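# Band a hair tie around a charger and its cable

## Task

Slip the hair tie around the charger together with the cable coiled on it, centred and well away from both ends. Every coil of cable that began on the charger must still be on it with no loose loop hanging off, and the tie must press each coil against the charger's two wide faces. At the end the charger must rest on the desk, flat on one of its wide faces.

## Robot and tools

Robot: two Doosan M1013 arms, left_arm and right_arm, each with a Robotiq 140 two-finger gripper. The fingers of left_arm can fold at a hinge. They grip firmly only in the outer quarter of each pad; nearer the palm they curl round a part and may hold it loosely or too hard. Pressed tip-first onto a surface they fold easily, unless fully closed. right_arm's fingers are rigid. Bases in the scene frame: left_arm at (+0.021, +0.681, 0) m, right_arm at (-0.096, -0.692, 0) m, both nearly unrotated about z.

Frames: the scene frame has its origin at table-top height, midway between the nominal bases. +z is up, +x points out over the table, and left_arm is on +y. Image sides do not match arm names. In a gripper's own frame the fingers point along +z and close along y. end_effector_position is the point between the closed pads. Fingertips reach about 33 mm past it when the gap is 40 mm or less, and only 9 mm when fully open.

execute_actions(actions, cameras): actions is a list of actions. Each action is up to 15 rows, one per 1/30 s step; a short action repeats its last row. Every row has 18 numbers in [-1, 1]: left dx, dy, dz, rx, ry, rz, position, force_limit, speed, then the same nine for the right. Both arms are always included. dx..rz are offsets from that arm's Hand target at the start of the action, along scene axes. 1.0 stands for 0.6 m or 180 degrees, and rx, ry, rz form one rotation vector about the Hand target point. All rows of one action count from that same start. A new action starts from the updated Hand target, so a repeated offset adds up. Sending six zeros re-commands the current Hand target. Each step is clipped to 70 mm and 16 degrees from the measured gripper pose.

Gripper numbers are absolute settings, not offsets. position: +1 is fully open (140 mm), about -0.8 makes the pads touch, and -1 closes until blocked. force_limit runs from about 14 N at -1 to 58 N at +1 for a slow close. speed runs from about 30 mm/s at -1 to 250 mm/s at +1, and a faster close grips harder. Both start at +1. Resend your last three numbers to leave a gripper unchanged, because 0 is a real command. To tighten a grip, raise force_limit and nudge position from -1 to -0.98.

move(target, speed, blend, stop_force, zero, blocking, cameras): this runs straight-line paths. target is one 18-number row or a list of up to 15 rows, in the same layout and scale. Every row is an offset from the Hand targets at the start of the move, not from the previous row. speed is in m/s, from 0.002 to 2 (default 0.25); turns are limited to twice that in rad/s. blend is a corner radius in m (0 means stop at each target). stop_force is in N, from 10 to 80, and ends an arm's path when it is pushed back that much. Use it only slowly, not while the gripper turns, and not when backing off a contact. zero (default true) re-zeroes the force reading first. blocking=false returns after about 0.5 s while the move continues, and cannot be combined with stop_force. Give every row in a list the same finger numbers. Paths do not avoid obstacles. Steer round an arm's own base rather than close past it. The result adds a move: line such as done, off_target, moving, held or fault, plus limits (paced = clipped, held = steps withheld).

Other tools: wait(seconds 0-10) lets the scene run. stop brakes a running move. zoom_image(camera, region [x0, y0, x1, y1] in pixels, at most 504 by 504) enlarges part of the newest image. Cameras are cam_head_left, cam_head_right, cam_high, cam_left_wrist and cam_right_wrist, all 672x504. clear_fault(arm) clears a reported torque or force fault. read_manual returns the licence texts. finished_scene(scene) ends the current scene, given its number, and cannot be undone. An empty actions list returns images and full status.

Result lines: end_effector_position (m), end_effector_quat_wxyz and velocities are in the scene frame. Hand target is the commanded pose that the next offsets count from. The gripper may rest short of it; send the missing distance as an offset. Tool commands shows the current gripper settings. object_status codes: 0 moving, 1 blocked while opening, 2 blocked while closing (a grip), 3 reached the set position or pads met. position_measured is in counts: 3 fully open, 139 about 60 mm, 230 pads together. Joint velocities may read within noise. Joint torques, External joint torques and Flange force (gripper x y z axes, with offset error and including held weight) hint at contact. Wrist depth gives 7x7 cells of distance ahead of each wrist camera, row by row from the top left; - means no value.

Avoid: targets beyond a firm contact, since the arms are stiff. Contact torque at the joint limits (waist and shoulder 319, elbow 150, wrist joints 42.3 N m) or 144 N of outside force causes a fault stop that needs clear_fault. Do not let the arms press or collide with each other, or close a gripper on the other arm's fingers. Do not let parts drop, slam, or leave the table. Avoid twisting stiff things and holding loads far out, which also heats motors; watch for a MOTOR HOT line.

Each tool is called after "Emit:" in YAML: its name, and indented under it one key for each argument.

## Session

Emit:
execute_actions:
  actions: []

Scene clock: 0.00 s.
left_arm: end_effector_position=(+0.7709, +0.1215, +0.1747) position_measured=3 object_status=3 end_effector_quat_wxyz=(-0.259, +0.789, +0.308, +0.463) | right_arm: end_effector_position=(+0.0628, -0.7997, +0.1876) position_measured=3 object_status=3 end_effector_quat_wxyz=(-0.336, -0.557, +0.744, -0.151)
Joint positions: left_arm=[-0.973 0.848 1.172 1.036 1.623 -0.396] | right_arm=[0.145 -0.292 2.465 -0.546 1.528 3.818]
Joint velocities: within noise
Joint torques (N m): no reading
External joint torques (N m): no reading
Flange force (N): no reading
Wrist depth (mm): cam_left_wrist=[- - 4222 3403 3000 2747 2478 / 669 659 665 2478 2303 2235 2000 / 553 522 498 468 451 1809 1795 / 472 139 409 394 376 358 132 / - 138 350 337 323 308 112 / - 326 307 295 284 275 264 / - 273 266 261 254 246 240] | cam_right_wrist=[1410 1445 1500 1561 1649 1723 1831 / 1321 1360 1393 1445 1510 1582 1638 / 1231 1271 1307 1376 1418 395 421 / 1169 141 332 341 352 323 124 / - 140 312 322 310 281 108 / - - 294 - 300 230 168 / 266 266 279 287 290 241 166]
Hand target: left_arm +0.7709, +0.1215, +0.1747; -0.259, +0.789, +0.308, +0.463 | right_arm +0.0628, -0.7997, +0.1876; -0.336, -0.557, +0.744, -0.151
Tool commands: left_gripper/position=+1.0 left_gripper/force_limit=+1.0 left_gripper/speed=+1.0 right_gripper/position=+1.0 right_gripper/force_limit=+1.0 right_gripper/speed=+1.0
camera_calibration:
cam_left_wrist: T_world_to_cam=[[0.725353, -0.673042, -0.144495, -0.436477], [-0.563706, -0.460276, -0.685844, 0.609934], [0.395094, 0.578931, -0.71326, -0.109061], [0, 0, 0, 1]] pos_world=[0.703512, 0.0501098, 0.277462]
cam_right_wrist: T_world_to_cam=[[-0.930074, 0.343268, 0.13088, 0.320057], [0.271465, 0.882211, -0.38472, 0.761819], [-0.247526, -0.322289, -0.913707, 0.0721941], [0, 0, 0, 1]] pos_world=[0.108739, -0.758683, 0.317162]

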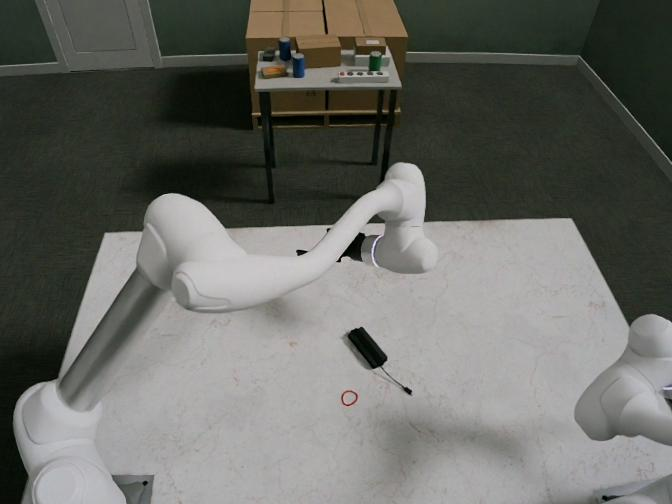

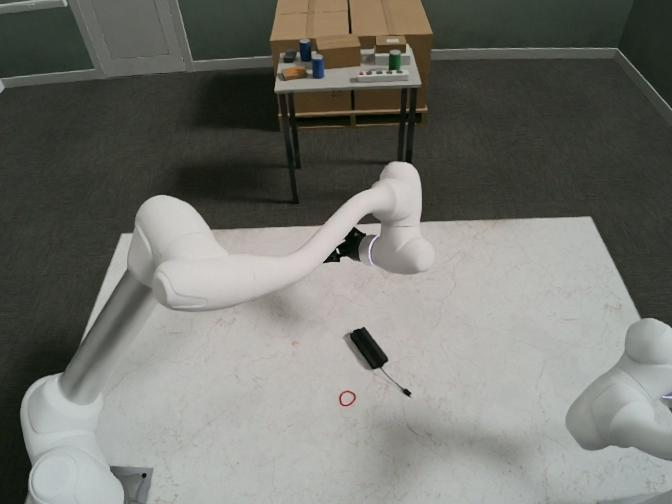

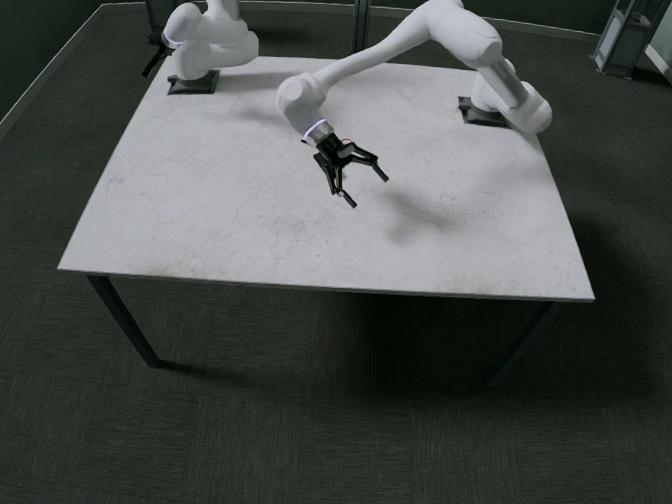

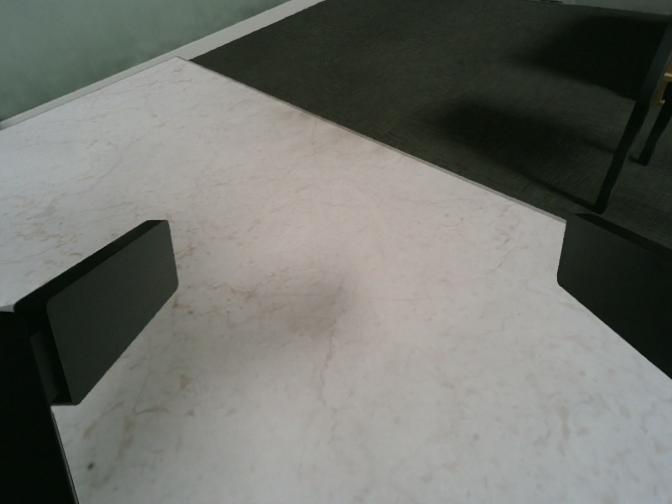

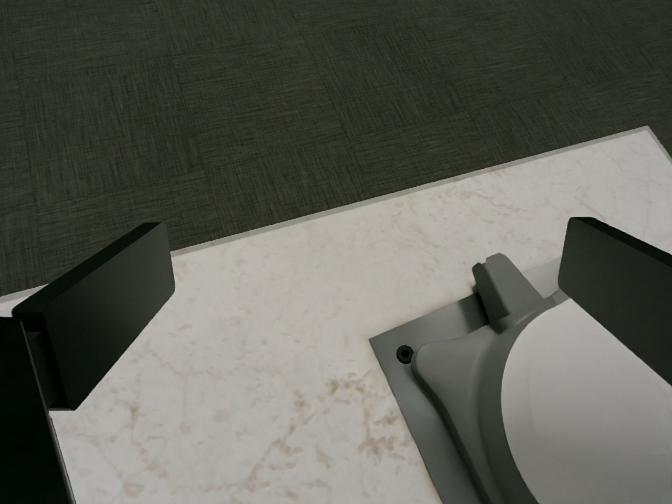

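Emit:
move:
  target: [-0.3,0,0.25,0,0,0,0.5,0,0,0,0,0,0,0,0,1,1,1]
  speed: 0.3

Emit:
move:
  target: [-0.4615,-0.126,-0.08,0.119,0.423,-0.643,0.5,0,0,0,0,0,0,0,0,1,1,1]
  speed: 0.4
  cameras: ["cam_left_wrist"]

Scene clock: 14.47 s.
left_arm: end_effector_position=(+0.5910, +0.1215, +0.3246) position_measured=66 object_status=3 end_effector_quat_wxyz=(-0.259, +0.789, +0.308, +0.463) | right_arm: end_effector_position=(+0.0628, -0.7997, +0.1876) position_measured=3 object_status=3 end_effector_quat_wxyz=(-0.336, -0.557, +0.744, -0.151)
Joint positions: left_arm=[-1.145 0.604 1.319 0.968 1.808 -0.4] | right_arm=[0.145 -0.292 2.465 -0.546 1.528 3.818]
Joint torques (N m): left_arm=[0.75 -104.65 -40.57 4.55 1.52 0.36] | right_arm=[2.51 -2.18 -34.26 1.68 1.19 -0.08]
External joint torques (N m): left_arm=[-0.53 6.59 1.17 -0.19 -0.25 -0.37] | right_arm=[-2.5 -0.24 2.16 0.17 0.26 0.09]
Flange force (N): left_arm=[-5.7 6.6 -0.7] | right_arm=[5.4 -1.7 7.3]
Wrist depth (mm): cam_left_wrist=[- - 3507 3931 3507 3454 2923 / 3619 3304 3040 3081 2620 2257 2213 / 2591 800 781 - 2478 2000 1948 / 710 116 595 610 566 138 530 / - 101 525 513 516 138 98 / - - 465 466 457 421 - / - - 414 403 392 382 -] | cam_right_wrist=[1436 1481 1530 1582 1649 1698 1846 / 1307 1360 1436 1472 1500 1571 1649 / 1237 1250 1292 1337 1393 - - / 1175 140 337 342 357 322 124 / - 131 312 321 330 281 108 / - 283 293 302 300 230 168 / 266 271 277 284 290 241 166]
Hand target: left_arm +0.5909, +0.1215, +0.3247; -0.259, +0.789, +0.308, +0.463 | right_arm +0.0628, -0.7997, +0.1876; -0.336, -0.557, +0.744, -0.151
Off the commanded pose: left_arm 0.000 m, 0 deg | right_arm 0.000 m, 0 deg.
move: done

Scene clock: 18.07 s.
left_arm: end_effector_position=(+0.3140, +0.0459, +0.2767) position_measured=66 object_status=3 end_effector_quat_wxyz=(+0.001, +0.707, -0.707, +0.000) | right_arm: end_effector_position=(+0.0628, -0.7997, +0.1876) position_measured=3 object_status=3 end_effector_quat_wxyz=(-0.336, -0.557, +0.744, -0.151)
Joint positions: left_arm=[-1.171 0.258 1.571 -0.001 1.312 1.953] | right_arm=[0.145 -0.292 2.465 -0.546 1.528 3.818]
Joint torques (N m): left_arm=[1.37 -72.08 -41.6 4.35 0.1 0.38] | right_arm=[2.83 -2.02 -34.35 1.74 1.21 -0.1]
External joint torques (N m): left_arm=[-1.28 5.24 1.03 -0.2 -0.15 -0.38] | right_arm=[-2.82 -0.28 2.46 0.1 0.24 0.11]
Flange force (N): left_arm=[6.4 -0.3 3.8] | right_arm=[6.2 -2.0 8.4]
Wrist depth (mm): cam_left_wrist=[369 362 362 367 363 367 367 / 391 376 385 389 390 386 385 / 412 413 416 410 412 411 406 / 433 125 434 443 436 138 428 / - 101 469 464 465 121 99 / - - 501 501 499 498 - / - - 531 540 547 539 -] | cam_right_wrist=[1410 1445 1582 1550 1638 1723 1736 / 1321 1360 1393 1445 1510 1593 1638 / 1224 1278 1307 1368 1427 - - / 1175 141 329 - 352 317 123 / - 140 313 - 326 283 107 / - 286 291 - 300 238 168 / 266 270 280 289 293 261 166]
Hand target: left_arm +0.3140, +0.0459, +0.2767; +0.001, +0.707, -0.707, +0.000 | right_arm +0.0628, -0.7997, +0.1876; -0.336, -0.557, +0.744, -0.151
Off the commanded pose: left_arm 0.000 m, 0 deg | right_arm 0.000 m, 0 deg.
move: done
camera_calibration:
cam_left_wrist: T_world_to_cam=[[-0.999801, 0.0175736, -0.00948503, 0.331426], [0.013272, 0.939628, 0.341939, -0.142247], [0.0149215, 0.341745, -0.939674, 0.38083], [0, 0, 0, 1]] pos_world=[0.327565, -0.0023116, 0.409639]
Images, in order (width x height): cam_left_wrist 672x504.

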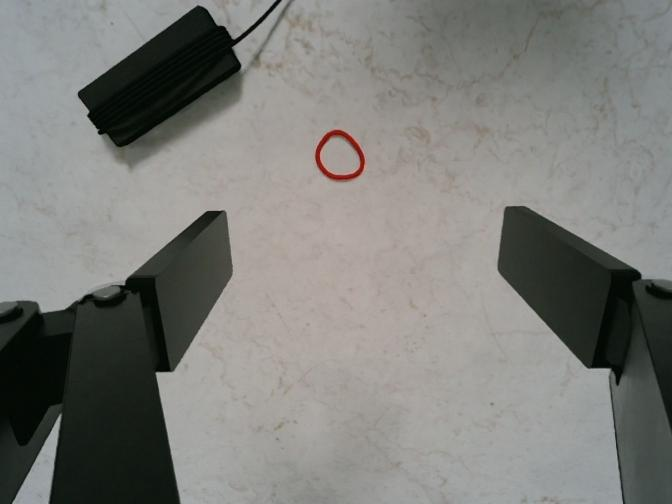

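Emit:
move:
  target:
    - [0.0583,-0.0067,-0.3,0,0,0,-0.5,-1,0,0,0,0,0,0,0,1,1,1]
    - [0.0583,-0.0067,-0.4035,0,0,0,-0.5,-1,0,0,0,0,0,0,0,1,1,1]
  speed: [0.2,0.05]
  cameras: ["cam_left_wrist"]

Emit:
zoom_image:
  camera: "cam_left_wrist"
  region: [250, 130, 450, 280]

Scene clock: 27.77 s.
left_arm: end_effector_position=(+0.3490, +0.0419, +0.0346) position_measured=192 object_status=3 end_effector_quat_wxyz=(+0.001, +0.707, -0.707, +0.000) | right_arm: end_effector_position=(+0.0628, -0.7997, +0.1876) position_measured=3 object_status=3 end_effector_quat_wxyz=(-0.336, -0.557, +0.744, -0.151)
Joint positions: left_arm=[-1.128 0.459 1.768 -0.001 0.913 1.997] | right_arm=[0.145 -0.292 2.465 -0.546 1.528 3.818]
Joint torques (N m): left_arm=[1.31 -84.53 -34.17 3.62 0.11 0.36] | right_arm=[3.09 -2.01 -34.29 1.71 1.14 -0.08]
External joint torques (N m): left_arm=[-1.28 5.05 0.81 -0.22 -0.16 -0.36] | right_arm=[-3.1 -0.16 2.49 0.13 0.32 0.09]
Flange force (N): left_arm=[5.2 -0.1 5.8] | right_arm=[6.7 -2.6 8.8]
Wrist depth (mm): cam_left_wrist=[- 129 150 149 149 149 149 / - 158 159 158 157 158 157 / 170 168 167 167 165 167 166 / 178 178 176 173 144 175 177 / 188 80 87 187 145 88 87 / - - - 204 - - 72 / - - - 219 - - 65] | cam_right_wrist=[1384 1472 1530 1571 1649 1685 1831 / 1321 1368 1393 1454 1520 1626 1698 / 1231 1250 1321 1360 1427 - 415 / 1169 140 - 367 353 324 123 / - 130 - 321 322 303 108 / - 286 299 302 301 229 168 / 266 271 277 280 292 241 164]
Hand target: left_arm +0.3490, +0.0419, +0.0346; +0.001, +0.707, -0.707, +0.000 | right_arm +0.0628, -0.7997, +0.1876; -0.336, -0.557, +0.744, -0.151
Off the commanded pose: left_arm 0.000 m, 0 deg | right_arm 0.000 m, 0 deg.
move: done
camera_calibration:
cam_left_wrist: T_world_to_cam=[[-0.999801, 0.0175733, -0.00948449, 0.364193], [0.0132724, 0.93964, 0.341907, -0.0561643], [0.0149204, 0.341713, -0.939686, 0.154181], [0, 0, 0, 1]] pos_world=[0.362565, -0.00631159, 0.167539]
Images, in order (width x height): cam_left_wrist 672x504.

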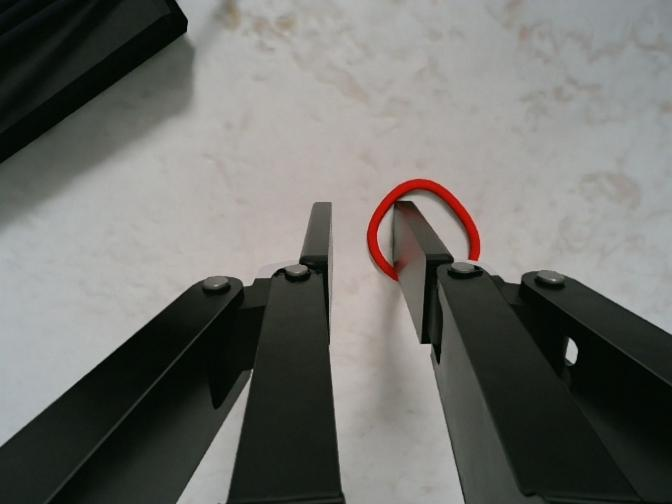

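Scaled by 2.520 from the camera's 672x504 image, which has a finer 960x720 frame.

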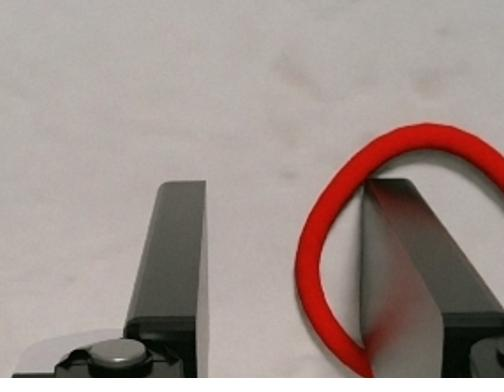

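Emit:
move:
  target:
    - [0,0,0,0,0,0,-1,-1,-1,0,0,0,0,0,0,1,1,1]
    - [0,0,0.45,0,0,0,-1,-1,-1,0,0,0,0,0,0,1,1,1]
  speed: 0.2
  cameras: ["cam_left_wrist"]

Emit:
move:
  target: [0.135,0.0635,0.025,-0.5,0,0,-1,-1,-1,0.2,0,0.2,0,0,0,-0.8,1,0]
  speed: 0.3
  cameras: ["cam_left_wrist","cam_head_left"]

Scene clock: 33.60 s.
left_arm: end_effector_position=(+0.3490, +0.0419, +0.3045) position_measured=225 object_status=2 end_effector_quat_wxyz=(+0.000, +0.707, -0.707, +0.000) | right_arm: end_effector_position=(+0.0628, -0.7997, +0.1876) position_measured=3 object_status=3 end_effector_quat_wxyz=(-0.336, -0.557, +0.744, -0.151)
Joint positions: left_arm=[-1.128 0.277 1.495 -0.001 1.369 1.996] | right_arm=[0.145 -0.292 2.465 -0.546 1.528 3.818]
Joint torques (N m): left_arm=[1.52 -74.6 -42.27 4.39 0.04 0.35] | right_arm=[2.77 -2.12 -34.41 1.75 1.14 -0.06]
External joint torques (N m): left_arm=[-1.83 5.34 1.18 -0.21 -0.09 -0.35] | right_arm=[-2.75 -0.22 2.52 0.09 0.32 0.07]
Flange force (N): left_arm=[6.6 0.0 3.5] | right_arm=[6.1 -1.9 8.3]
Wrist depth (mm): cam_left_wrist=[- 388 385 392 392 388 387 / 423 406 416 415 415 414 413 / 444 - 433 432 433 444 - / 469 461 461 111 181 480 468 / 500 487 - 84 - - 491 / - - - - - - - / - - - - - - -] | cam_right_wrist=[1401 1463 1491 1571 1626 1723 1789 / 1292 1368 1410 1500 1520 1491 1626 / 1231 1264 1314 1360 1530 - 428 / 1157 141 341 - - 323 124 / - 122 313 321 311 281 108 / - - 293 300 303 229 168 / 266 271 278 286 288 241 166]
Hand target: left_arm +0.3490, +0.0419, +0.3046; +0.001, +0.707, -0.707, +0.000 | right_arm +0.0628, -0.7997, +0.1876; -0.336, -0.557, +0.744, -0.151
Off the commanded pose: left_arm 0.000 m, 0 deg | right_arm 0.000 m, 0 deg.
move: done
camera_calibration:
cam_left_wrist: T_world_to_cam=[[-0.999801, 0.0175739, -0.00948316, 0.366752], [0.0132715, 0.939596, 0.342028, -0.148498], [0.0149211, 0.341834, -0.939642, 0.407784], [0, 0, 0, 1]] pos_world=[0.362565, -0.00631163, 0.43744]
Images, in order (width x height): cam_left_wrist 672x504.

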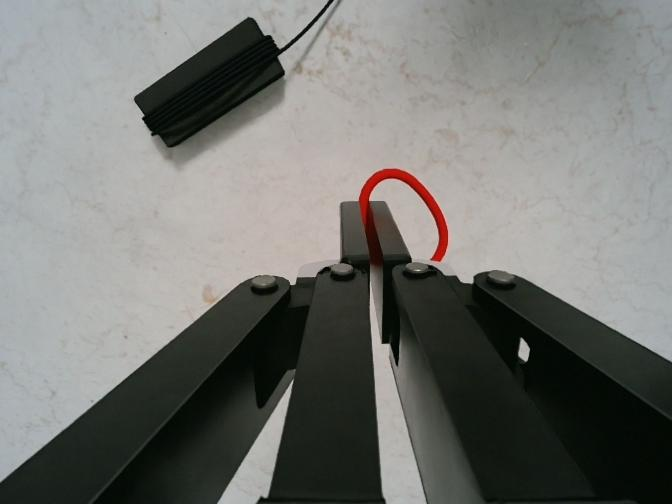

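Scene clock: 36.73 s.
left_arm: end_effector_position=(+0.4301, +0.0801, +0.3196) position_measured=225 object_status=2 end_effector_quat_wxyz=(+0.501, +0.500, -0.500, +0.500) | right_arm: end_effector_position=(+0.1828, -0.7997, +0.3076) position_measured=229 object_status=3 end_effector_quat_wxyz=(-0.336, -0.557, +0.744, -0.151)
Joint positions: left_arm=[-0.635 0.228 2.241 -2.11 1.184 4.148] | right_arm=[0.083 -0.194 2.152 -0.581 1.68 3.657]
Joint torques (N m): left_arm=[1.43 -51.76 -25.74 -2.3 2.58 0.39] | right_arm=[2.64 -16.71 -39.17 1.71 1.04 -0.15]
External joint torques (N m): left_arm=[-1.34 3.21 0.77 -0.46 -0.23 -0.39] | right_arm=[-2.62 -0.15 2.73 0.17 0.24 0.15]
Flange force (N): left_arm=[-4.9 -0.3 4.4] | right_arm=[3.0 0.2 7.5]
Wrist depth (mm): cam_left_wrist=[- - - - 608 544 - / - - - - 987 - 3211 / - - - - - 823 755 / 3081 - 2814 111 - 891 735 / - - - 84 - - - / - - - - - - - / - - - - - - -] | cam_right_wrist=[1540 1561 1571 1803 1817 1775 1938 / 1436 1491 1561 1593 1649 1710 1789 / 1368 1410 1436 1472 1520 1604 1817 / 1250 1299 1368 109 489 491 510 / 1199 1224 82 81 - 91 304 / - - 75 68 - - - / - - - - - - -]
Hand target: left_arm +0.4300, +0.0800, +0.3196; +0.501, +0.500, -0.500, +0.500 | right_arm +0.1828, -0.7997, +0.3076; -0.336, -0.557, +0.744, -0.151
Off the commanded pose: left_arm 0.000 m, 0 deg | right_arm 0.000 m, 0 deg.
move: done
camera_calibration:
cam_left_wrist: T_world_to_cam=[[-0.999798, -0.00967279, -0.0176424, 0.452125], [0.0132724, 0.341942, -0.939627, 0.26687], [0.0151215, -0.939671, -0.341744, 0.319176], [0, 0, 0, 1]] pos_world=[0.443665, 0.21304, 0.367812]
Images, in order (width x height): cam_head_left 672x504, cam_left_wrist 672x504.

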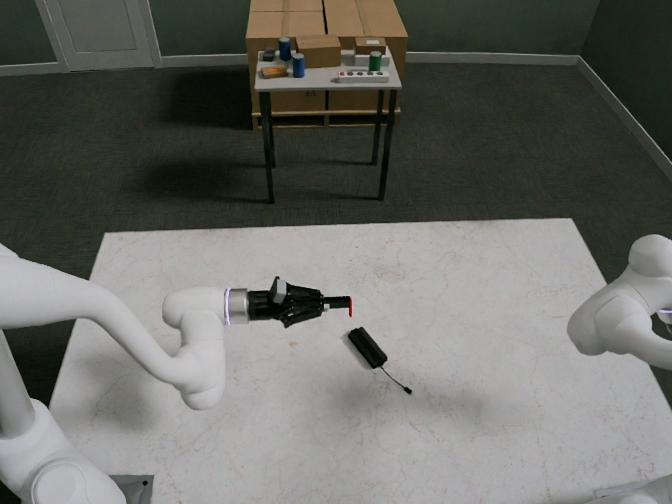

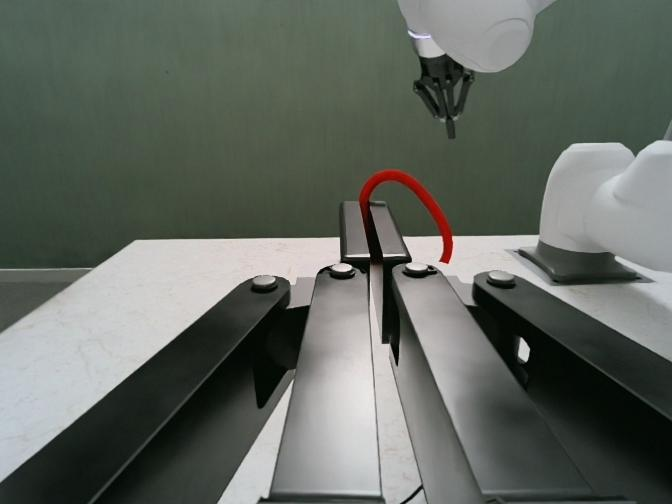

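Emit:
move:
  target: [0,0,0,0,0,0,-1,-1,-1,0.15,0.5,0.1,0.718,-0.149,0.001,-0.8,1,0]
  speed: 0.35

Emit:
move:
  target: [0,0,0,0,0,0,-1,-1,-1,0.2412,0.55,-0.08,0,0,0,-0.8,1,0]
  speed: 0.3
  cameras: ["cam_left_wrist","cam_right_wrist"]

Scene clock: 48.17 s.
left_arm: end_effector_position=(+0.4300, +0.0800, +0.3196) position_measured=225 object_status=2 end_effector_quat_wxyz=(+0.501, +0.500, -0.500, +0.500) | right_arm: end_effector_position=(+0.2728, -0.4997, +0.3677) position_measured=229 object_status=3 end_effector_quat_wxyz=(+0.500, -0.500, +0.500, +0.500)
Joint positions: left_arm=[-0.635 0.228 2.241 -2.11 1.184 4.148] | right_arm=[-0.512 0.013 2.368 1.234 1.876 2.279]
Joint torques (N m): left_arm=[1.38 -52.14 -25.68 -2.35 2.56 0.38] | right_arm=[2.44 -31.32 -33.12 2.49 1.78 -0.09]
External joint torques (N m): left_arm=[-1.35 3.75 0.73 -0.4 -0.21 -0.38] | right_arm=[-2.41 -0.58 2.79 0.19 0.32 0.09]
Flange force (N): left_arm=[-5.8 -1.0 4.8] | right_arm=[0.8 7.8 -3.7]
Wrist depth (mm): cam_left_wrist=[- - - 954 864 3040 621 / - - - 3304 954 - 649 / - - - 2591 - 663 644 / - - 1175 111 - 923 639 / 745 792 - 84 - - 719 / - - - - - - - / - - - - - - -] | cam_right_wrist=[4845 2769 - 1199 1102 2303 - / 4229 - 734 969 3942 3101 3101 / - - - 1097 - 5672 3322 / - - - 108 - 3420 - / - - 82 81 - - - / - - 75 68 - - - / - - - - - - -]
Hand target: left_arm +0.4300, +0.0800, +0.3196; +0.501, +0.500, -0.500, +0.500 | right_arm +0.2728, -0.4997, +0.3676; +0.500, -0.500, +0.500, +0.500
Off the commanded pose: left_arm 0.000 m, 0 deg | right_arm 0.000 m, 0 deg.
move: done

Scene clock: 49.83 s.
left_arm: end_effector_position=(+0.4300, +0.0800, +0.3196) position_measured=225 object_status=2 end_effector_quat_wxyz=(+0.501, +0.500, -0.500, +0.500) | right_arm: end_effector_position=(+0.4176, -0.1697, +0.3197) position_measured=229 object_status=3 end_effector_quat_wxyz=(+0.500, -0.500, +0.500, +0.500)
Joint positions: left_arm=[-0.635 0.228 2.241 -2.11 1.184 4.148] | right_arm=[0.229 0.301 2.134 1.795 1.384 2.255]
Joint torques (N m): left_arm=[1.14 -52.14 -25.77 -2.38 2.57 0.39] | right_arm=[2.57 -60.49 -33.13 0.94 1.93 -0.05]
External joint torques (N m): left_arm=[-1.22 4.12 0.87 -0.37 -0.23 -0.39] | right_arm=[-2.63 -1.23 2.13 0.17 0.21 0.05]
Flange force (N): left_arm=[-6.4 -1.3 4.7] | right_arm=[-0.5 3.8 -6.5]
Wrist depth (mm): cam_left_wrist=[2886 - 605 608 - - 640 / - - 2400 623 - - 701 / - - - 348 - 912 770 / - 978 - 111 983 958 789 / 797 - - 84 - - - / - - - - - - - / - - - - - - -] | cam_right_wrist=[- 2836 2528 2871 603 808 2982 / - - 2704 612 625 843 - / - - - 400 763 - - / - - 3276 108 825 - - / - - 82 81 - - - / - - 75 68 - - - / - - - - - - -]
Hand target: left_arm +0.4300, +0.0800, +0.3196; +0.501, +0.500, -0.500, +0.500 | right_arm +0.4176, -0.1697, +0.3196; +0.500, -0.500, +0.500, +0.500
Off the commanded pose: left_arm 0.000 m, 0 deg | right_arm 0.000 m, 0 deg.
move: done
camera_calibration:
cam_left_wrist: T_world_to_cam=[[-0.999799, -0.00945063, -0.0176675, 0.451987], [0.013372, 0.34194, -0.939627, 0.266862], [0.0149213, -0.939674, -0.341745, 0.319173], [0, 0, 0, 1]] pos_world=[0.443565, 0.212939, 0.367812]
cam_right_wrist: T_world_to_cam=[[-0.99979, 0.00668201, 0.0193485, 0.424101], [0.0159355, -0.339206, 0.940577, -0.36375], [0.0128481, 0.940688, 0.339029, 0.188855], [0, 0, 0, 1]] pos_world=[0.427383, -0.303874, 0.269901]
Images, in order (width x height): cam_left_wrist 672x504, cam_right_wrist 672x504.

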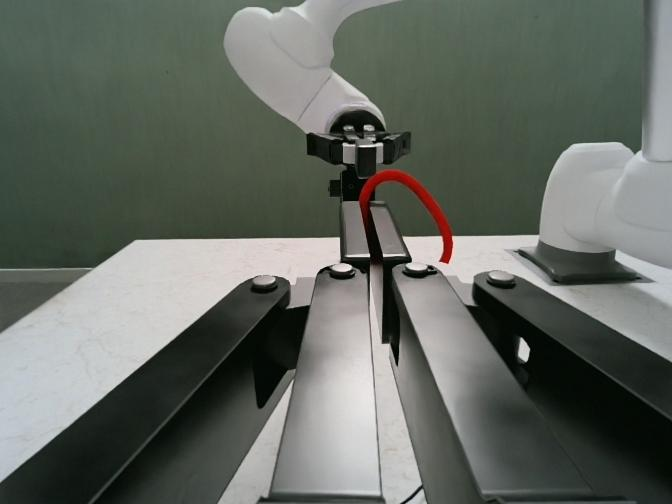

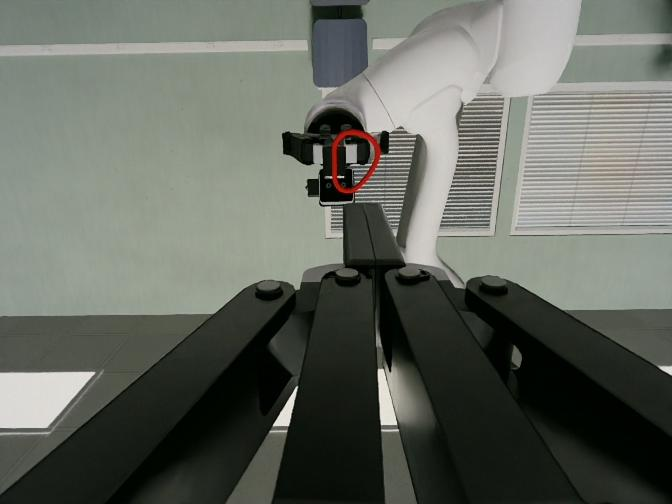

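Emit:
move:
  target: [0,0,0,0,0,0,-1,-1,-1,-0.0115,0.245,-0.0019,0,0,0,-0.8,1,0]
  speed: 0.1
  cameras: ["cam_left_wrist","cam_right_wrist"]

Emit:
zoom_image:
  camera: "cam_right_wrist"
  region: [270, 100, 450, 270]

Emit:
zoom_image:
  camera: "cam_left_wrist"
  region: [280, 110, 500, 300]

Scene clock: 63.70 s.
left_arm: end_effector_position=(+0.4300, +0.0800, +0.3196) position_measured=225 object_status=2 end_effector_quat_wxyz=(+0.501, +0.500, -0.500, +0.500) | right_arm: end_effector_position=(+0.4107, -0.0227, +0.3185) position_measured=229 object_status=3 end_effector_quat_wxyz=(+0.500, -0.500, +0.500, +0.500)
Joint positions: left_arm=[-0.635 0.228 2.241 -2.11 1.184 4.148] | right_arm=[0.468 0.377 2.019 1.977 1.222 2.243]
Joint torques (N m): left_arm=[1.41 -52.25 -25.81 -2.38 2.55 0.36] | right_arm=[2.51 -70.22 -34.78 0.37 1.9 -0.14]
External joint torques (N m): left_arm=[-1.41 4.12 0.89 -0.38 -0.21 -0.36] | right_arm=[-2.41 -0.11 2.34 0.09 0.26 0.14]
Flange force (N): left_arm=[-6.5 -1.0 5.0] | right_arm=[1.1 1.8 -6.2]
Wrist depth (mm): cam_left_wrist=[- - 469 492 - - - / - - 498 491 - - - / - - - 289 271 891 803 / - - - 111 - 898 877 / 750 - - 84 - - 778 / - - - - - - - / - - - - - - -] | cam_right_wrist=[- 2907 2802 2474 477 680 657 / - 3524 - 482 494 741 2501 / - - 329 214 622 - - / 3276 - - 109 646 - 3371 / 3524 - 82 81 - - - / - - 75 68 - - - / - - - - - - -]
Hand target: left_arm +0.4300, +0.0800, +0.3196; +0.501, +0.500, -0.500, +0.500 | right_arm +0.4107, -0.0227, +0.3185; +0.500, -0.500, +0.500, +0.500
Off the commanded pose: left_arm 0.000 m, 0 deg | right_arm 0.000 m, 0 deg.
move: done
camera_calibration:
cam_left_wrist: T_world_to_cam=[[-0.999799, -0.00945063, -0.0176675, 0.451987], [0.013372, 0.34194, -0.939627, 0.266862], [0.0149213, -0.939674, -0.341745, 0.319173], [0, 0, 0, 1]] pos_world=[0.443565, 0.212939, 0.367812]
cam_right_wrist: T_world_to_cam=[[-0.999787, 0.00661286, 0.0195362, 0.416181], [0.0161355, -0.339207, 0.940573, -0.312697], [0.0128467, 0.940688, 0.339028, 0.0509761], [0, 0, 0, 1]] pos_world=[0.420483, -0.156774, 0.268701]
Images, in order (width x height): cam_left_wrist 672x504, cam_right_wrist 672x504.

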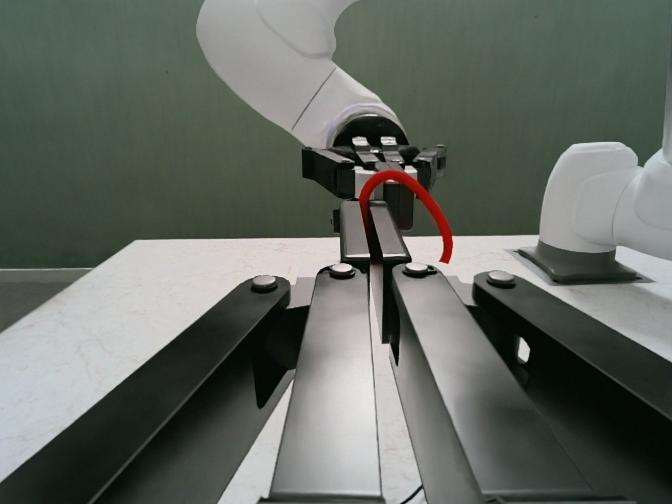

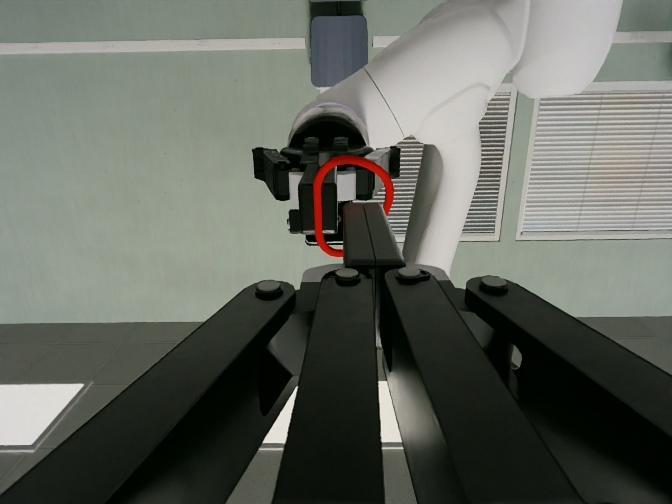

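Scaled by 2.800 from the camera's 672x504 image, which has a finer 960x720 frame.

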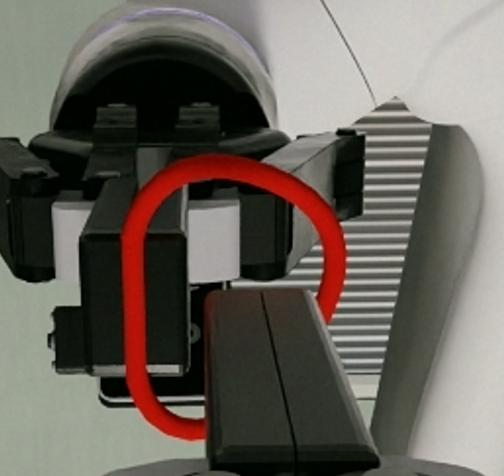

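Scaled by 2.291 from the camera's 672x504 image, which has a finer 960x720 frame.

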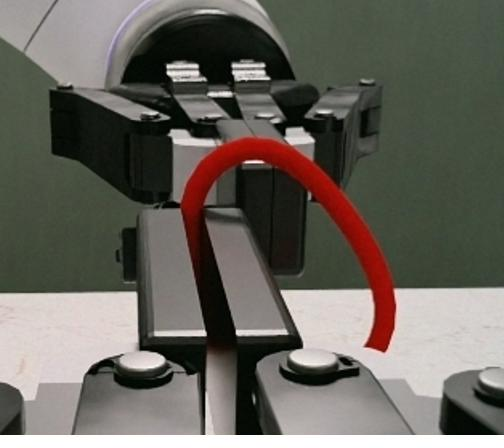

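Emit:
move:
  target: [0,0,0,0,0,0,-1,-1,-1,-0.0045,0.0,0.003,0,0,0,-0.8,1,0]
  speed: 0.1

Emit:
move:
  target: [0,0,0,0,0,0,-1,-1,-1,0,0.055,0,0,0,0,-0.8,1,0]
  speed: 0.05
  stop_force: 12
  cameras: ["cam_left_wrist","cam_right_wrist"]

Emit:
zoom_image:
  camera: "cam_right_wrist"
  region: [270, 100, 450, 270]

Emit:
zoom_image:
  camera: "cam_left_wrist"
  region: [280, 110, 500, 300]

Scene clock: 73.00 s.
left_arm: end_effector_position=(+0.4300, +0.0800, +0.3196) position_measured=225 object_status=2 end_effector_quat_wxyz=(+0.501, +0.500, -0.500, +0.500) | right_arm: end_effector_position=(+0.4080, -0.0227, +0.3203) position_measured=229 object_status=3 end_effector_quat_wxyz=(+0.500, -0.500, +0.500, +0.500)
Joint positions: left_arm=[-0.635 0.228 2.241 -2.11 1.184 4.148] | right_arm=[0.47 0.372 2.022 1.978 1.22 2.244]
Joint torques (N m): left_arm=[1.23 -52.33 -25.79 -2.35 2.57 0.34] | right_arm=[2.53 -69.35 -35.05 0.36 1.82 -0.12]
External joint torques (N m): left_arm=[-1.23 4.03 0.83 -0.41 -0.23 -0.34] | right_arm=[-2.54 -0.23 2.62 0.1 0.32 0.13]
Flange force (N): left_arm=[-6.3 -1.2 4.7] | right_arm=[1.2 2.2 -6.8]
Wrist depth (mm): cam_left_wrist=[- - 470 499 - - - / - - 452 488 2505 - - / - - 3257 290 237 950 806 / - - - 111 122 923 841 / 752 - - 84 - - - / - - - - - - - / - - - - - - -] | cam_right_wrist=[- - 2704 2643 461 680 682 / - - - 480 488 722 2736 / 2982 - 289 259 610 - - / - - - 113 641 - - / - - 82 81 - - - / - - 75 68 - - - / - - - - - - -]
Hand target: left_arm +0.4300, +0.0800, +0.3196; +0.501, +0.500, -0.500, +0.500 | right_arm +0.4080, -0.0227, +0.3203; +0.500, -0.500, +0.500, +0.500
Off the commanded pose: left_arm 0.000 m, 0 deg | right_arm 0.000 m, 0 deg.
move: done

Scene clock: 74.43 s.
left_arm: end_effector_position=(+0.4300, +0.0800, +0.3196) position_measured=225 object_status=2 end_effector_quat_wxyz=(+0.501, +0.500, -0.500, +0.500) | right_arm: end_effector_position=(+0.4080, +0.0103, +0.3203) position_measured=229 object_status=3 end_effector_quat_wxyz=(+0.500, -0.500, +0.500, +0.500)
Joint positions: left_arm=[-0.635 0.228 2.241 -2.11 1.184 4.148] | right_arm=[0.516 0.395 1.985 2.012 1.185 2.244]
Joint torques (N m): left_arm=[1.34 -52.17 -25.75 -2.36 2.57 0.37] | right_arm=[2.41 -72.49 -35.6 0.23 1.83 -0.1]
External joint torques (N m): left_arm=[-1.17 3.85 0.8 -0.39 -0.23 -0.38] | right_arm=[-2.44 0.11 2.54 0.1 0.31 0.1]
Flange force (N): left_arm=[-6.0 -1.2 4.5] | right_arm=[1.6 1.7 -6.4]
Wrist depth (mm): cam_left_wrist=[- - 438 451 - - - / - - 465 461 - - - / - - - 285 246 829 826 / - - - 111 173 954 880 / - - - 84 - - 832 / - - - - - - - / - - - - - - -] | cam_right_wrist=[- 2836 2215 2613 438 653 659 / 1938 2982 - 448 461 664 3101 / - - 289 229 571 2982 - / 2769 - - 114 625 - - / - - 82 81 - - - / - - 75 68 - - - / - - - - - - -]
Hand target: left_arm +0.4300, +0.0800, +0.3196; +0.501, +0.500, -0.500, +0.500 | right_arm +0.4080, +0.0103, +0.3203; +0.500, -0.500, +0.500, +0.500
Off the commanded pose: left_arm 0.000 m, 0 deg | right_arm 0.000 m, 0 deg.
move: done
camera_calibration:
cam_left_wrist: T_world_to_cam=[[-0.999799, -0.00945063, -0.0176675, 0.451987], [0.013372, 0.34194, -0.939627, 0.266862], [0.0149213, -0.939674, -0.341745, 0.319173], [0, 0, 0, 1]] pos_world=[0.443565, 0.212939, 0.367812]
cam_right_wrist: T_world_to_cam=[[-0.999787, 0.00661286, 0.0195362, 0.413228], [0.0161355, -0.339207, 0.940573, -0.303152], [0.0128467, 0.940688, 0.339028, 0.0193578], [0, 0, 0, 1]] pos_world=[0.417783, -0.123774, 0.270501]
Images, in order (width x height): cam_left_wrist 672x504, cam_right_wrist 672x504.

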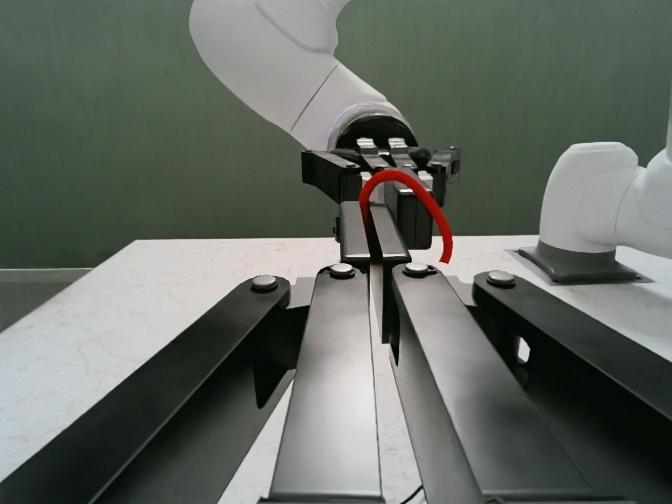

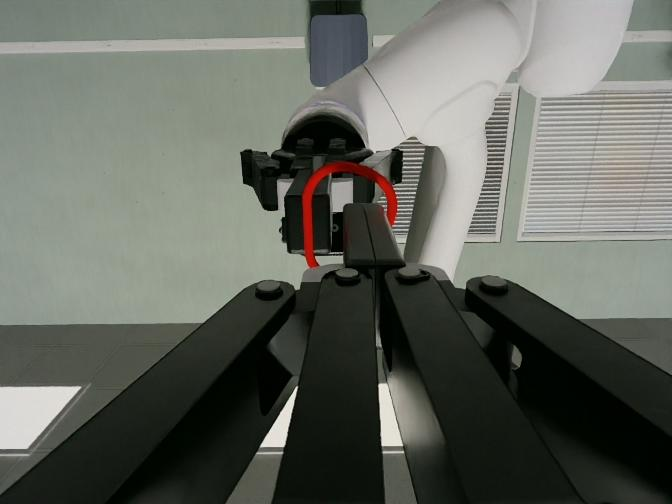

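Scaled by 2.800 from the camera's 672x504 image, which has a finer 960x720 frame.

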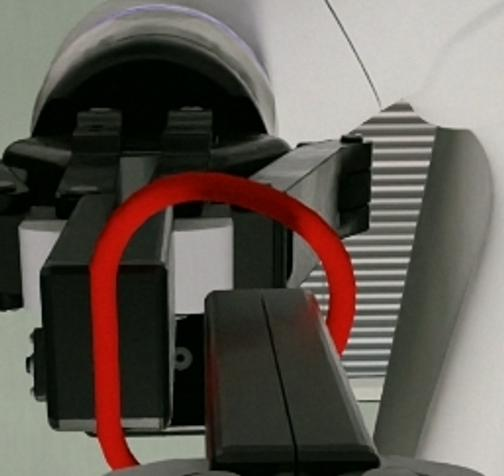

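Scaled by 2.291 from the camera's 672x504 image, which has a finer 960x720 frame.

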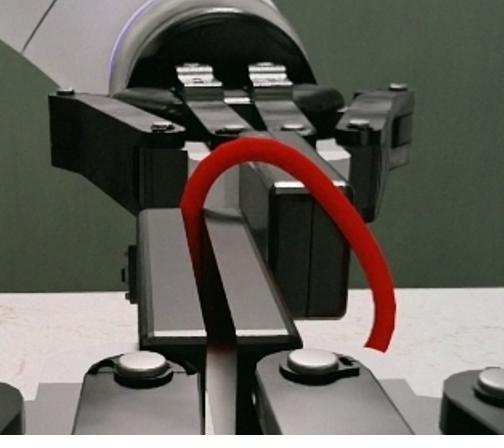

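Emit:
move:
  target: [0,0,0,0,0,0,-1,-1,-1,0.0037,-0.008,-0.005,0,0,0,-0.8,1,0]
  speed: 0.1

Emit:
move:
  target: [0,0,0,0,0,0,-1,-1,-1,0,0.053,0,0,0,0,-0.8,1,0]
  speed: 0.05
  stop_force: 12
  cameras: ["cam_left_wrist","cam_right_wrist"]

Emit:
zoom_image:
  camera: "cam_right_wrist"
  region: [270, 100, 450, 290]

Emit:
zoom_image:
  camera: "cam_left_wrist"
  region: [280, 110, 500, 300]

Scene clock: 81.47 s.
left_arm: end_effector_position=(+0.4300, +0.0800, +0.3196) position_measured=225 object_status=2 end_effector_quat_wxyz=(+0.501, +0.500, -0.500, +0.500) | right_arm: end_effector_position=(+0.4102, +0.0055, +0.3173) position_measured=229 object_status=3 end_effector_quat_wxyz=(+0.500, -0.500, +0.500, +0.500)
Joint positions: left_arm=[-0.635 0.228 2.241 -2.11 1.184 4.148] | right_arm=[0.508 0.398 1.989 2.007 1.193 2.241]
Joint torques (N m): left_arm=[1.42 -52.15 -25.84 -2.38 2.58 0.38] | right_arm=[2.5 -72.19 -35.39 0.2 1.85 -0.11]
External joint torques (N m): left_arm=[-1.46 3.9 0.89 -0.37 -0.24 -0.38] | right_arm=[-2.44 -0.42 2.46 0.15 0.31 0.11]
Flange force (N): left_arm=[-6.1 -0.8 4.9] | right_arm=[0.9 2.2 -6.6]
Wrist depth (mm): cam_left_wrist=[- - 443 444 - - - / - - 484 464 - - - / - - - 286 187 901 814 / - - - 111 185 919 857 / 3800 - - 84 - - - / - - - - - - - / - - - - - - -] | cam_right_wrist=[- - 2528 2556 440 650 659 / - - - 453 461 753 - / - - - 269 570 - - / - - - 125 639 - - / 3634 - 82 81 - - - / - - 75 68 - - - / - - - - - - -]
Hand target: left_arm +0.4300, +0.0800, +0.3196; +0.501, +0.500, -0.500, +0.500 | right_arm +0.4102, +0.0055, +0.3173; +0.500, -0.500, +0.500, +0.500
Off the commanded pose: left_arm 0.000 m, 0 deg | right_arm 0.000 m, 0 deg.
move: done

Scene clock: 82.87 s.
left_arm: end_effector_position=(+0.4300, +0.0800, +0.3196) position_measured=225 object_status=2 end_effector_quat_wxyz=(+0.501, +0.500, -0.500, +0.500) | right_arm: end_effector_position=(+0.4102, +0.0373, +0.3173) position_measured=229 object_status=3 end_effector_quat_wxyz=(+0.500, -0.500, +0.500, +0.500)
Joint positions: left_arm=[-0.635 0.228 2.241 -2.11 1.184 4.148] | right_arm=[0.549 0.421 1.951 2.037 1.161 2.242]
Joint torques (N m): left_arm=[1.49 -52.02 -25.77 -2.36 2.57 0.37] | right_arm=[2.18 -75.32 -35.93 0.12 1.87 -0.16]
External joint torques (N m): left_arm=[-1.37 3.62 0.81 -0.4 -0.22 -0.37] | right_arm=[-2.18 0.18 2.73 0.11 0.28 0.16]
Flange force (N): left_arm=[-5.6 -0.7 4.6] | right_arm=[1.6 2.1 -6.2]
Wrist depth (mm): cam_left_wrist=[- - 414 429 - - - / - - 438 435 - - - / - - 2850 271 221 - 811 / - - - 111 - 908 860 / - - - 84 - - - / - - - - - - - / - - - - - - -] | cam_right_wrist=[- - 2944 2643 410 424 625 / - - - 426 427 670 2944 / - - 255 271 541 3143 - / 2584 - - 126 580 - - / 3143 - 82 81 - - - / - - 75 68 - - - / - - - - - - -]
Hand target: left_arm +0.4300, +0.0800, +0.3196; +0.501, +0.500, -0.500, +0.500 | right_arm +0.4102, +0.0373, +0.3173; +0.500, -0.500, +0.500, +0.500
Off the commanded pose: left_arm 0.000 m, 0 deg | right_arm 0.000 m, 0 deg.
move: done
camera_calibration:
cam_left_wrist: T_world_to_cam=[[-0.999799, -0.00945063, -0.0176675, 0.451987], [0.013372, 0.34194, -0.939627, 0.266862], [0.0149213, -0.939674, -0.341745, 0.319173], [0, 0, 0, 1]] pos_world=[0.443565, 0.212939, 0.367812]
cam_right_wrist: T_world_to_cam=[[-0.999787, 0.00661286, 0.0195362, 0.415308], [0.0161355, -0.339207, 0.940573, -0.291208], [0.0128467, 0.940688, 0.339028, -0.00505197], [0, 0, 0, 1]] pos_world=[0.419983, -0.0967738, 0.267501]
Images, in order (width x height): cam_left_wrist 672x504, cam_right_wrist 672x504.

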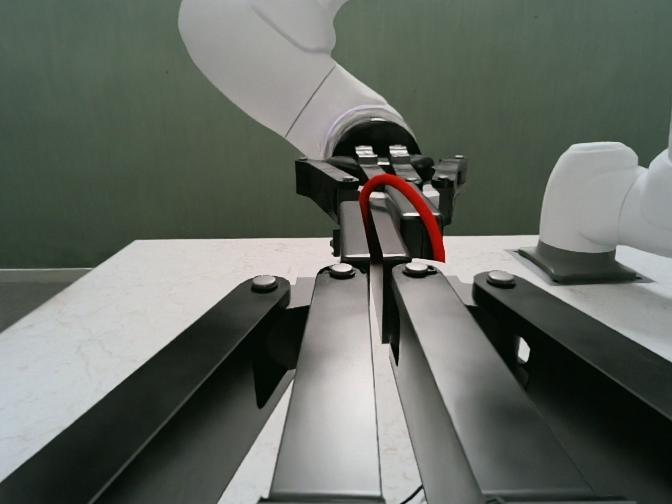

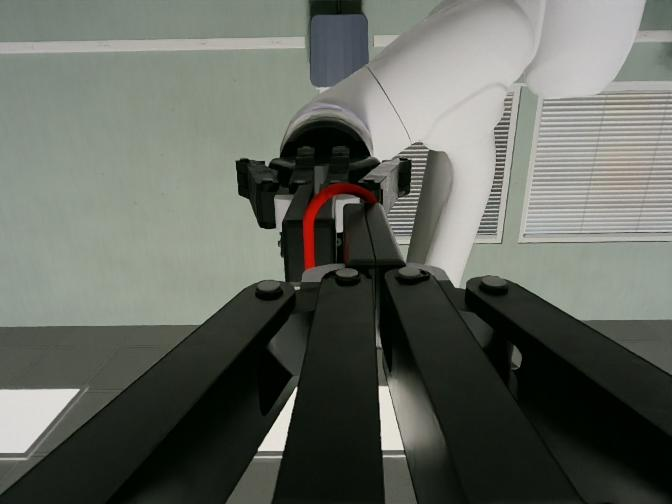

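Scaled by 2.653 from the camera's 672x504 image, which has a finer 960x720 frame.

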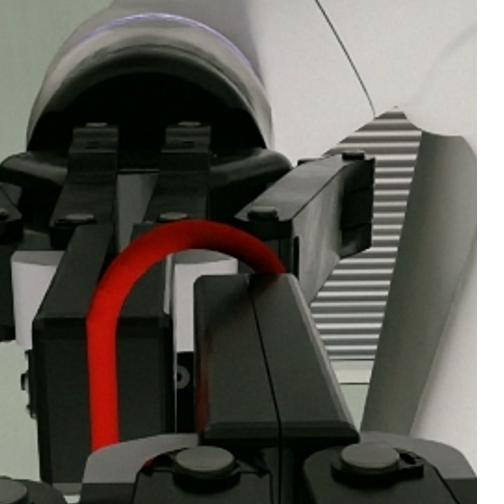

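Scaled by 2.291 from the camera's 672x504 image, which has a finer 960x720 frame.

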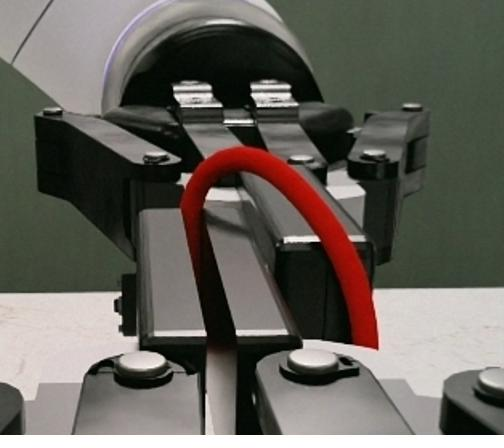

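Emit:
move:
  target:
    - [0,0,0,0,0,0,-1,-1,-1,0,-0.06,0,0,0,0,-0.8,1,0]
    - [0,0,0,0,0,0,-1,-1,-1,0.0037,-0.06,0,0,0,0,-0.8,1,0]
    - [0,0,0,0,0,0,-1,-1,-1,0.0037,-0.02,0,0,0,0,-0.8,1,0]
  speed: 0.06
  cameras: ["cam_left_wrist","cam_right_wrist"]

Emit:
zoom_image:
  camera: "cam_right_wrist"
  region: [270, 100, 450, 290]

Emit:
zoom_image:
  camera: "cam_left_wrist"
  region: [280, 110, 500, 300]

Scene clock: 95.57 s.
left_arm: end_effector_position=(+0.4300, +0.0800, +0.3196) position_measured=225 object_status=2 end_effector_quat_wxyz=(+0.501, +0.500, -0.500, +0.500) | right_arm: end_effector_position=(+0.4124, +0.0253, +0.3173) position_measured=229 object_status=3 end_effector_quat_wxyz=(+0.500, -0.500, +0.500, +0.500)
Joint positions: left_arm=[-0.635 0.228 2.241 -2.11 1.184 4.148] | right_arm=[0.532 0.414 1.962 2.023 1.174 2.243]
Joint torques (N m): left_arm=[1.2 -52.07 -25.77 -2.36 2.54 0.37] | right_arm=[3.48 -74.21 -35.75 0.17 1.9 -0.11]
External joint torques (N m): left_arm=[-1.27 3.88 0.84 -0.39 -0.19 -0.37] | right_arm=[-3.33 -0.36 2.61 0.11 0.26 0.11]
Flange force (N): left_arm=[-6.1 -1.1 4.6] | right_arm=[1.0 1.5 -7.9]
Wrist depth (mm): cam_left_wrist=[- 2591 424 447 - - - / - 2651 449 444 - - - / - 4071 - 273 243 1000 811 / - - - 111 164 912 867 / - - - 84 - - 672 / - - - - - - - / - - - - - - -] | cam_right_wrist=[- 2769 - 2448 424 625 642 / 3942 3230 - 438 438 682 3524 / - - 271 227 555 - - / - - - 126 599 - - / - - 82 81 - - - / - - 75 68 - - - / - - - - - - -]
Hand target: left_arm +0.4300, +0.0800, +0.3196; +0.501, +0.500, -0.500, +0.500 | right_arm +0.4124, +0.0253, +0.3173; +0.500, -0.500, +0.500, +0.500
Off the commanded pose: left_arm 0.000 m, 0 deg | right_arm 0.000 m, 0 deg.
move: done
camera_calibration:
cam_left_wrist: T_world_to_cam=[[-0.999799, -0.00945063, -0.0176675, 0.451987], [0.013372, 0.34194, -0.939627, 0.266862], [0.0149213, -0.939674, -0.341745, 0.319173], [0, 0, 0, 1]] pos_world=[0.443565, 0.212939, 0.367812]
cam_right_wrist: T_world_to_cam=[[-0.999787, 0.00661286, 0.0195362, 0.417687], [0.0161355, -0.339207, 0.940573, -0.295315], [0.0128467, 0.940688, 0.339028, 0.00620675], [0, 0, 0, 1]] pos_world=[0.422283, -0.108774, 0.267501]
Images, in order (width x height): cam_left_wrist 672x504, cam_right_wrist 672x504.

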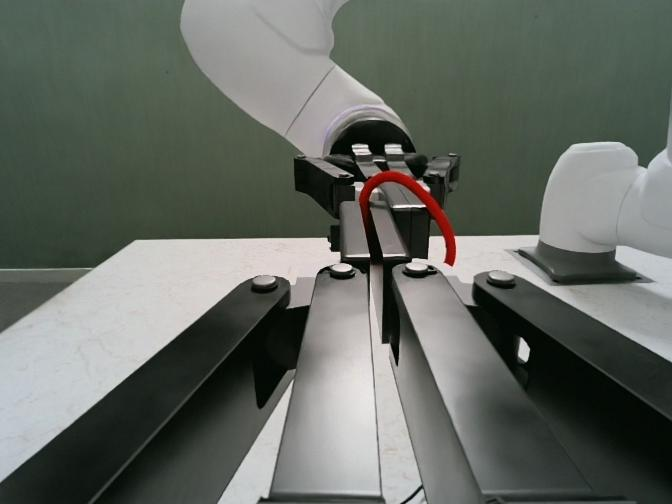

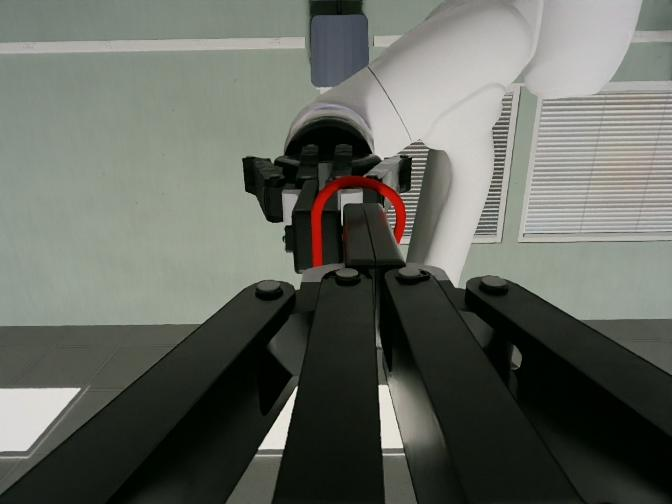

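Scaled by 2.653 from the camera's 672x504 image, which has a finer 960x720 frame.

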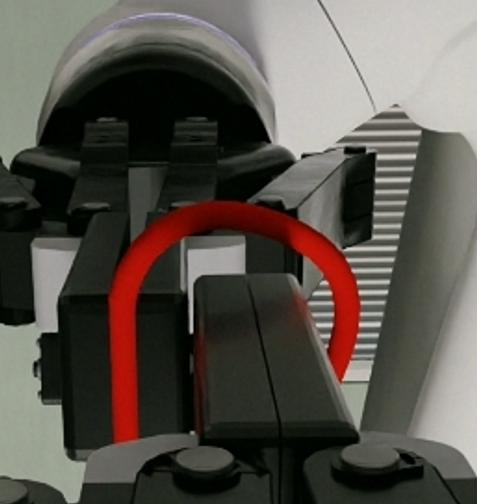

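Scaled by 2.291 from the camera's 672x504 image, which has a finer 960x720 frame.

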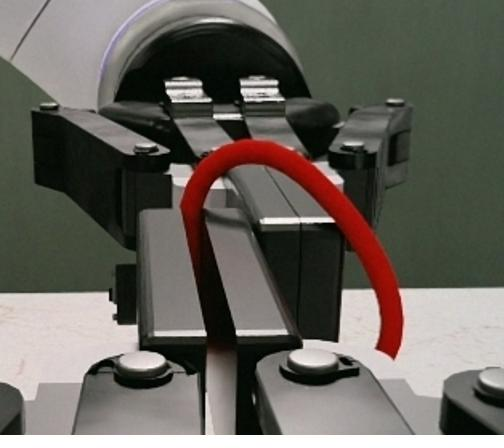

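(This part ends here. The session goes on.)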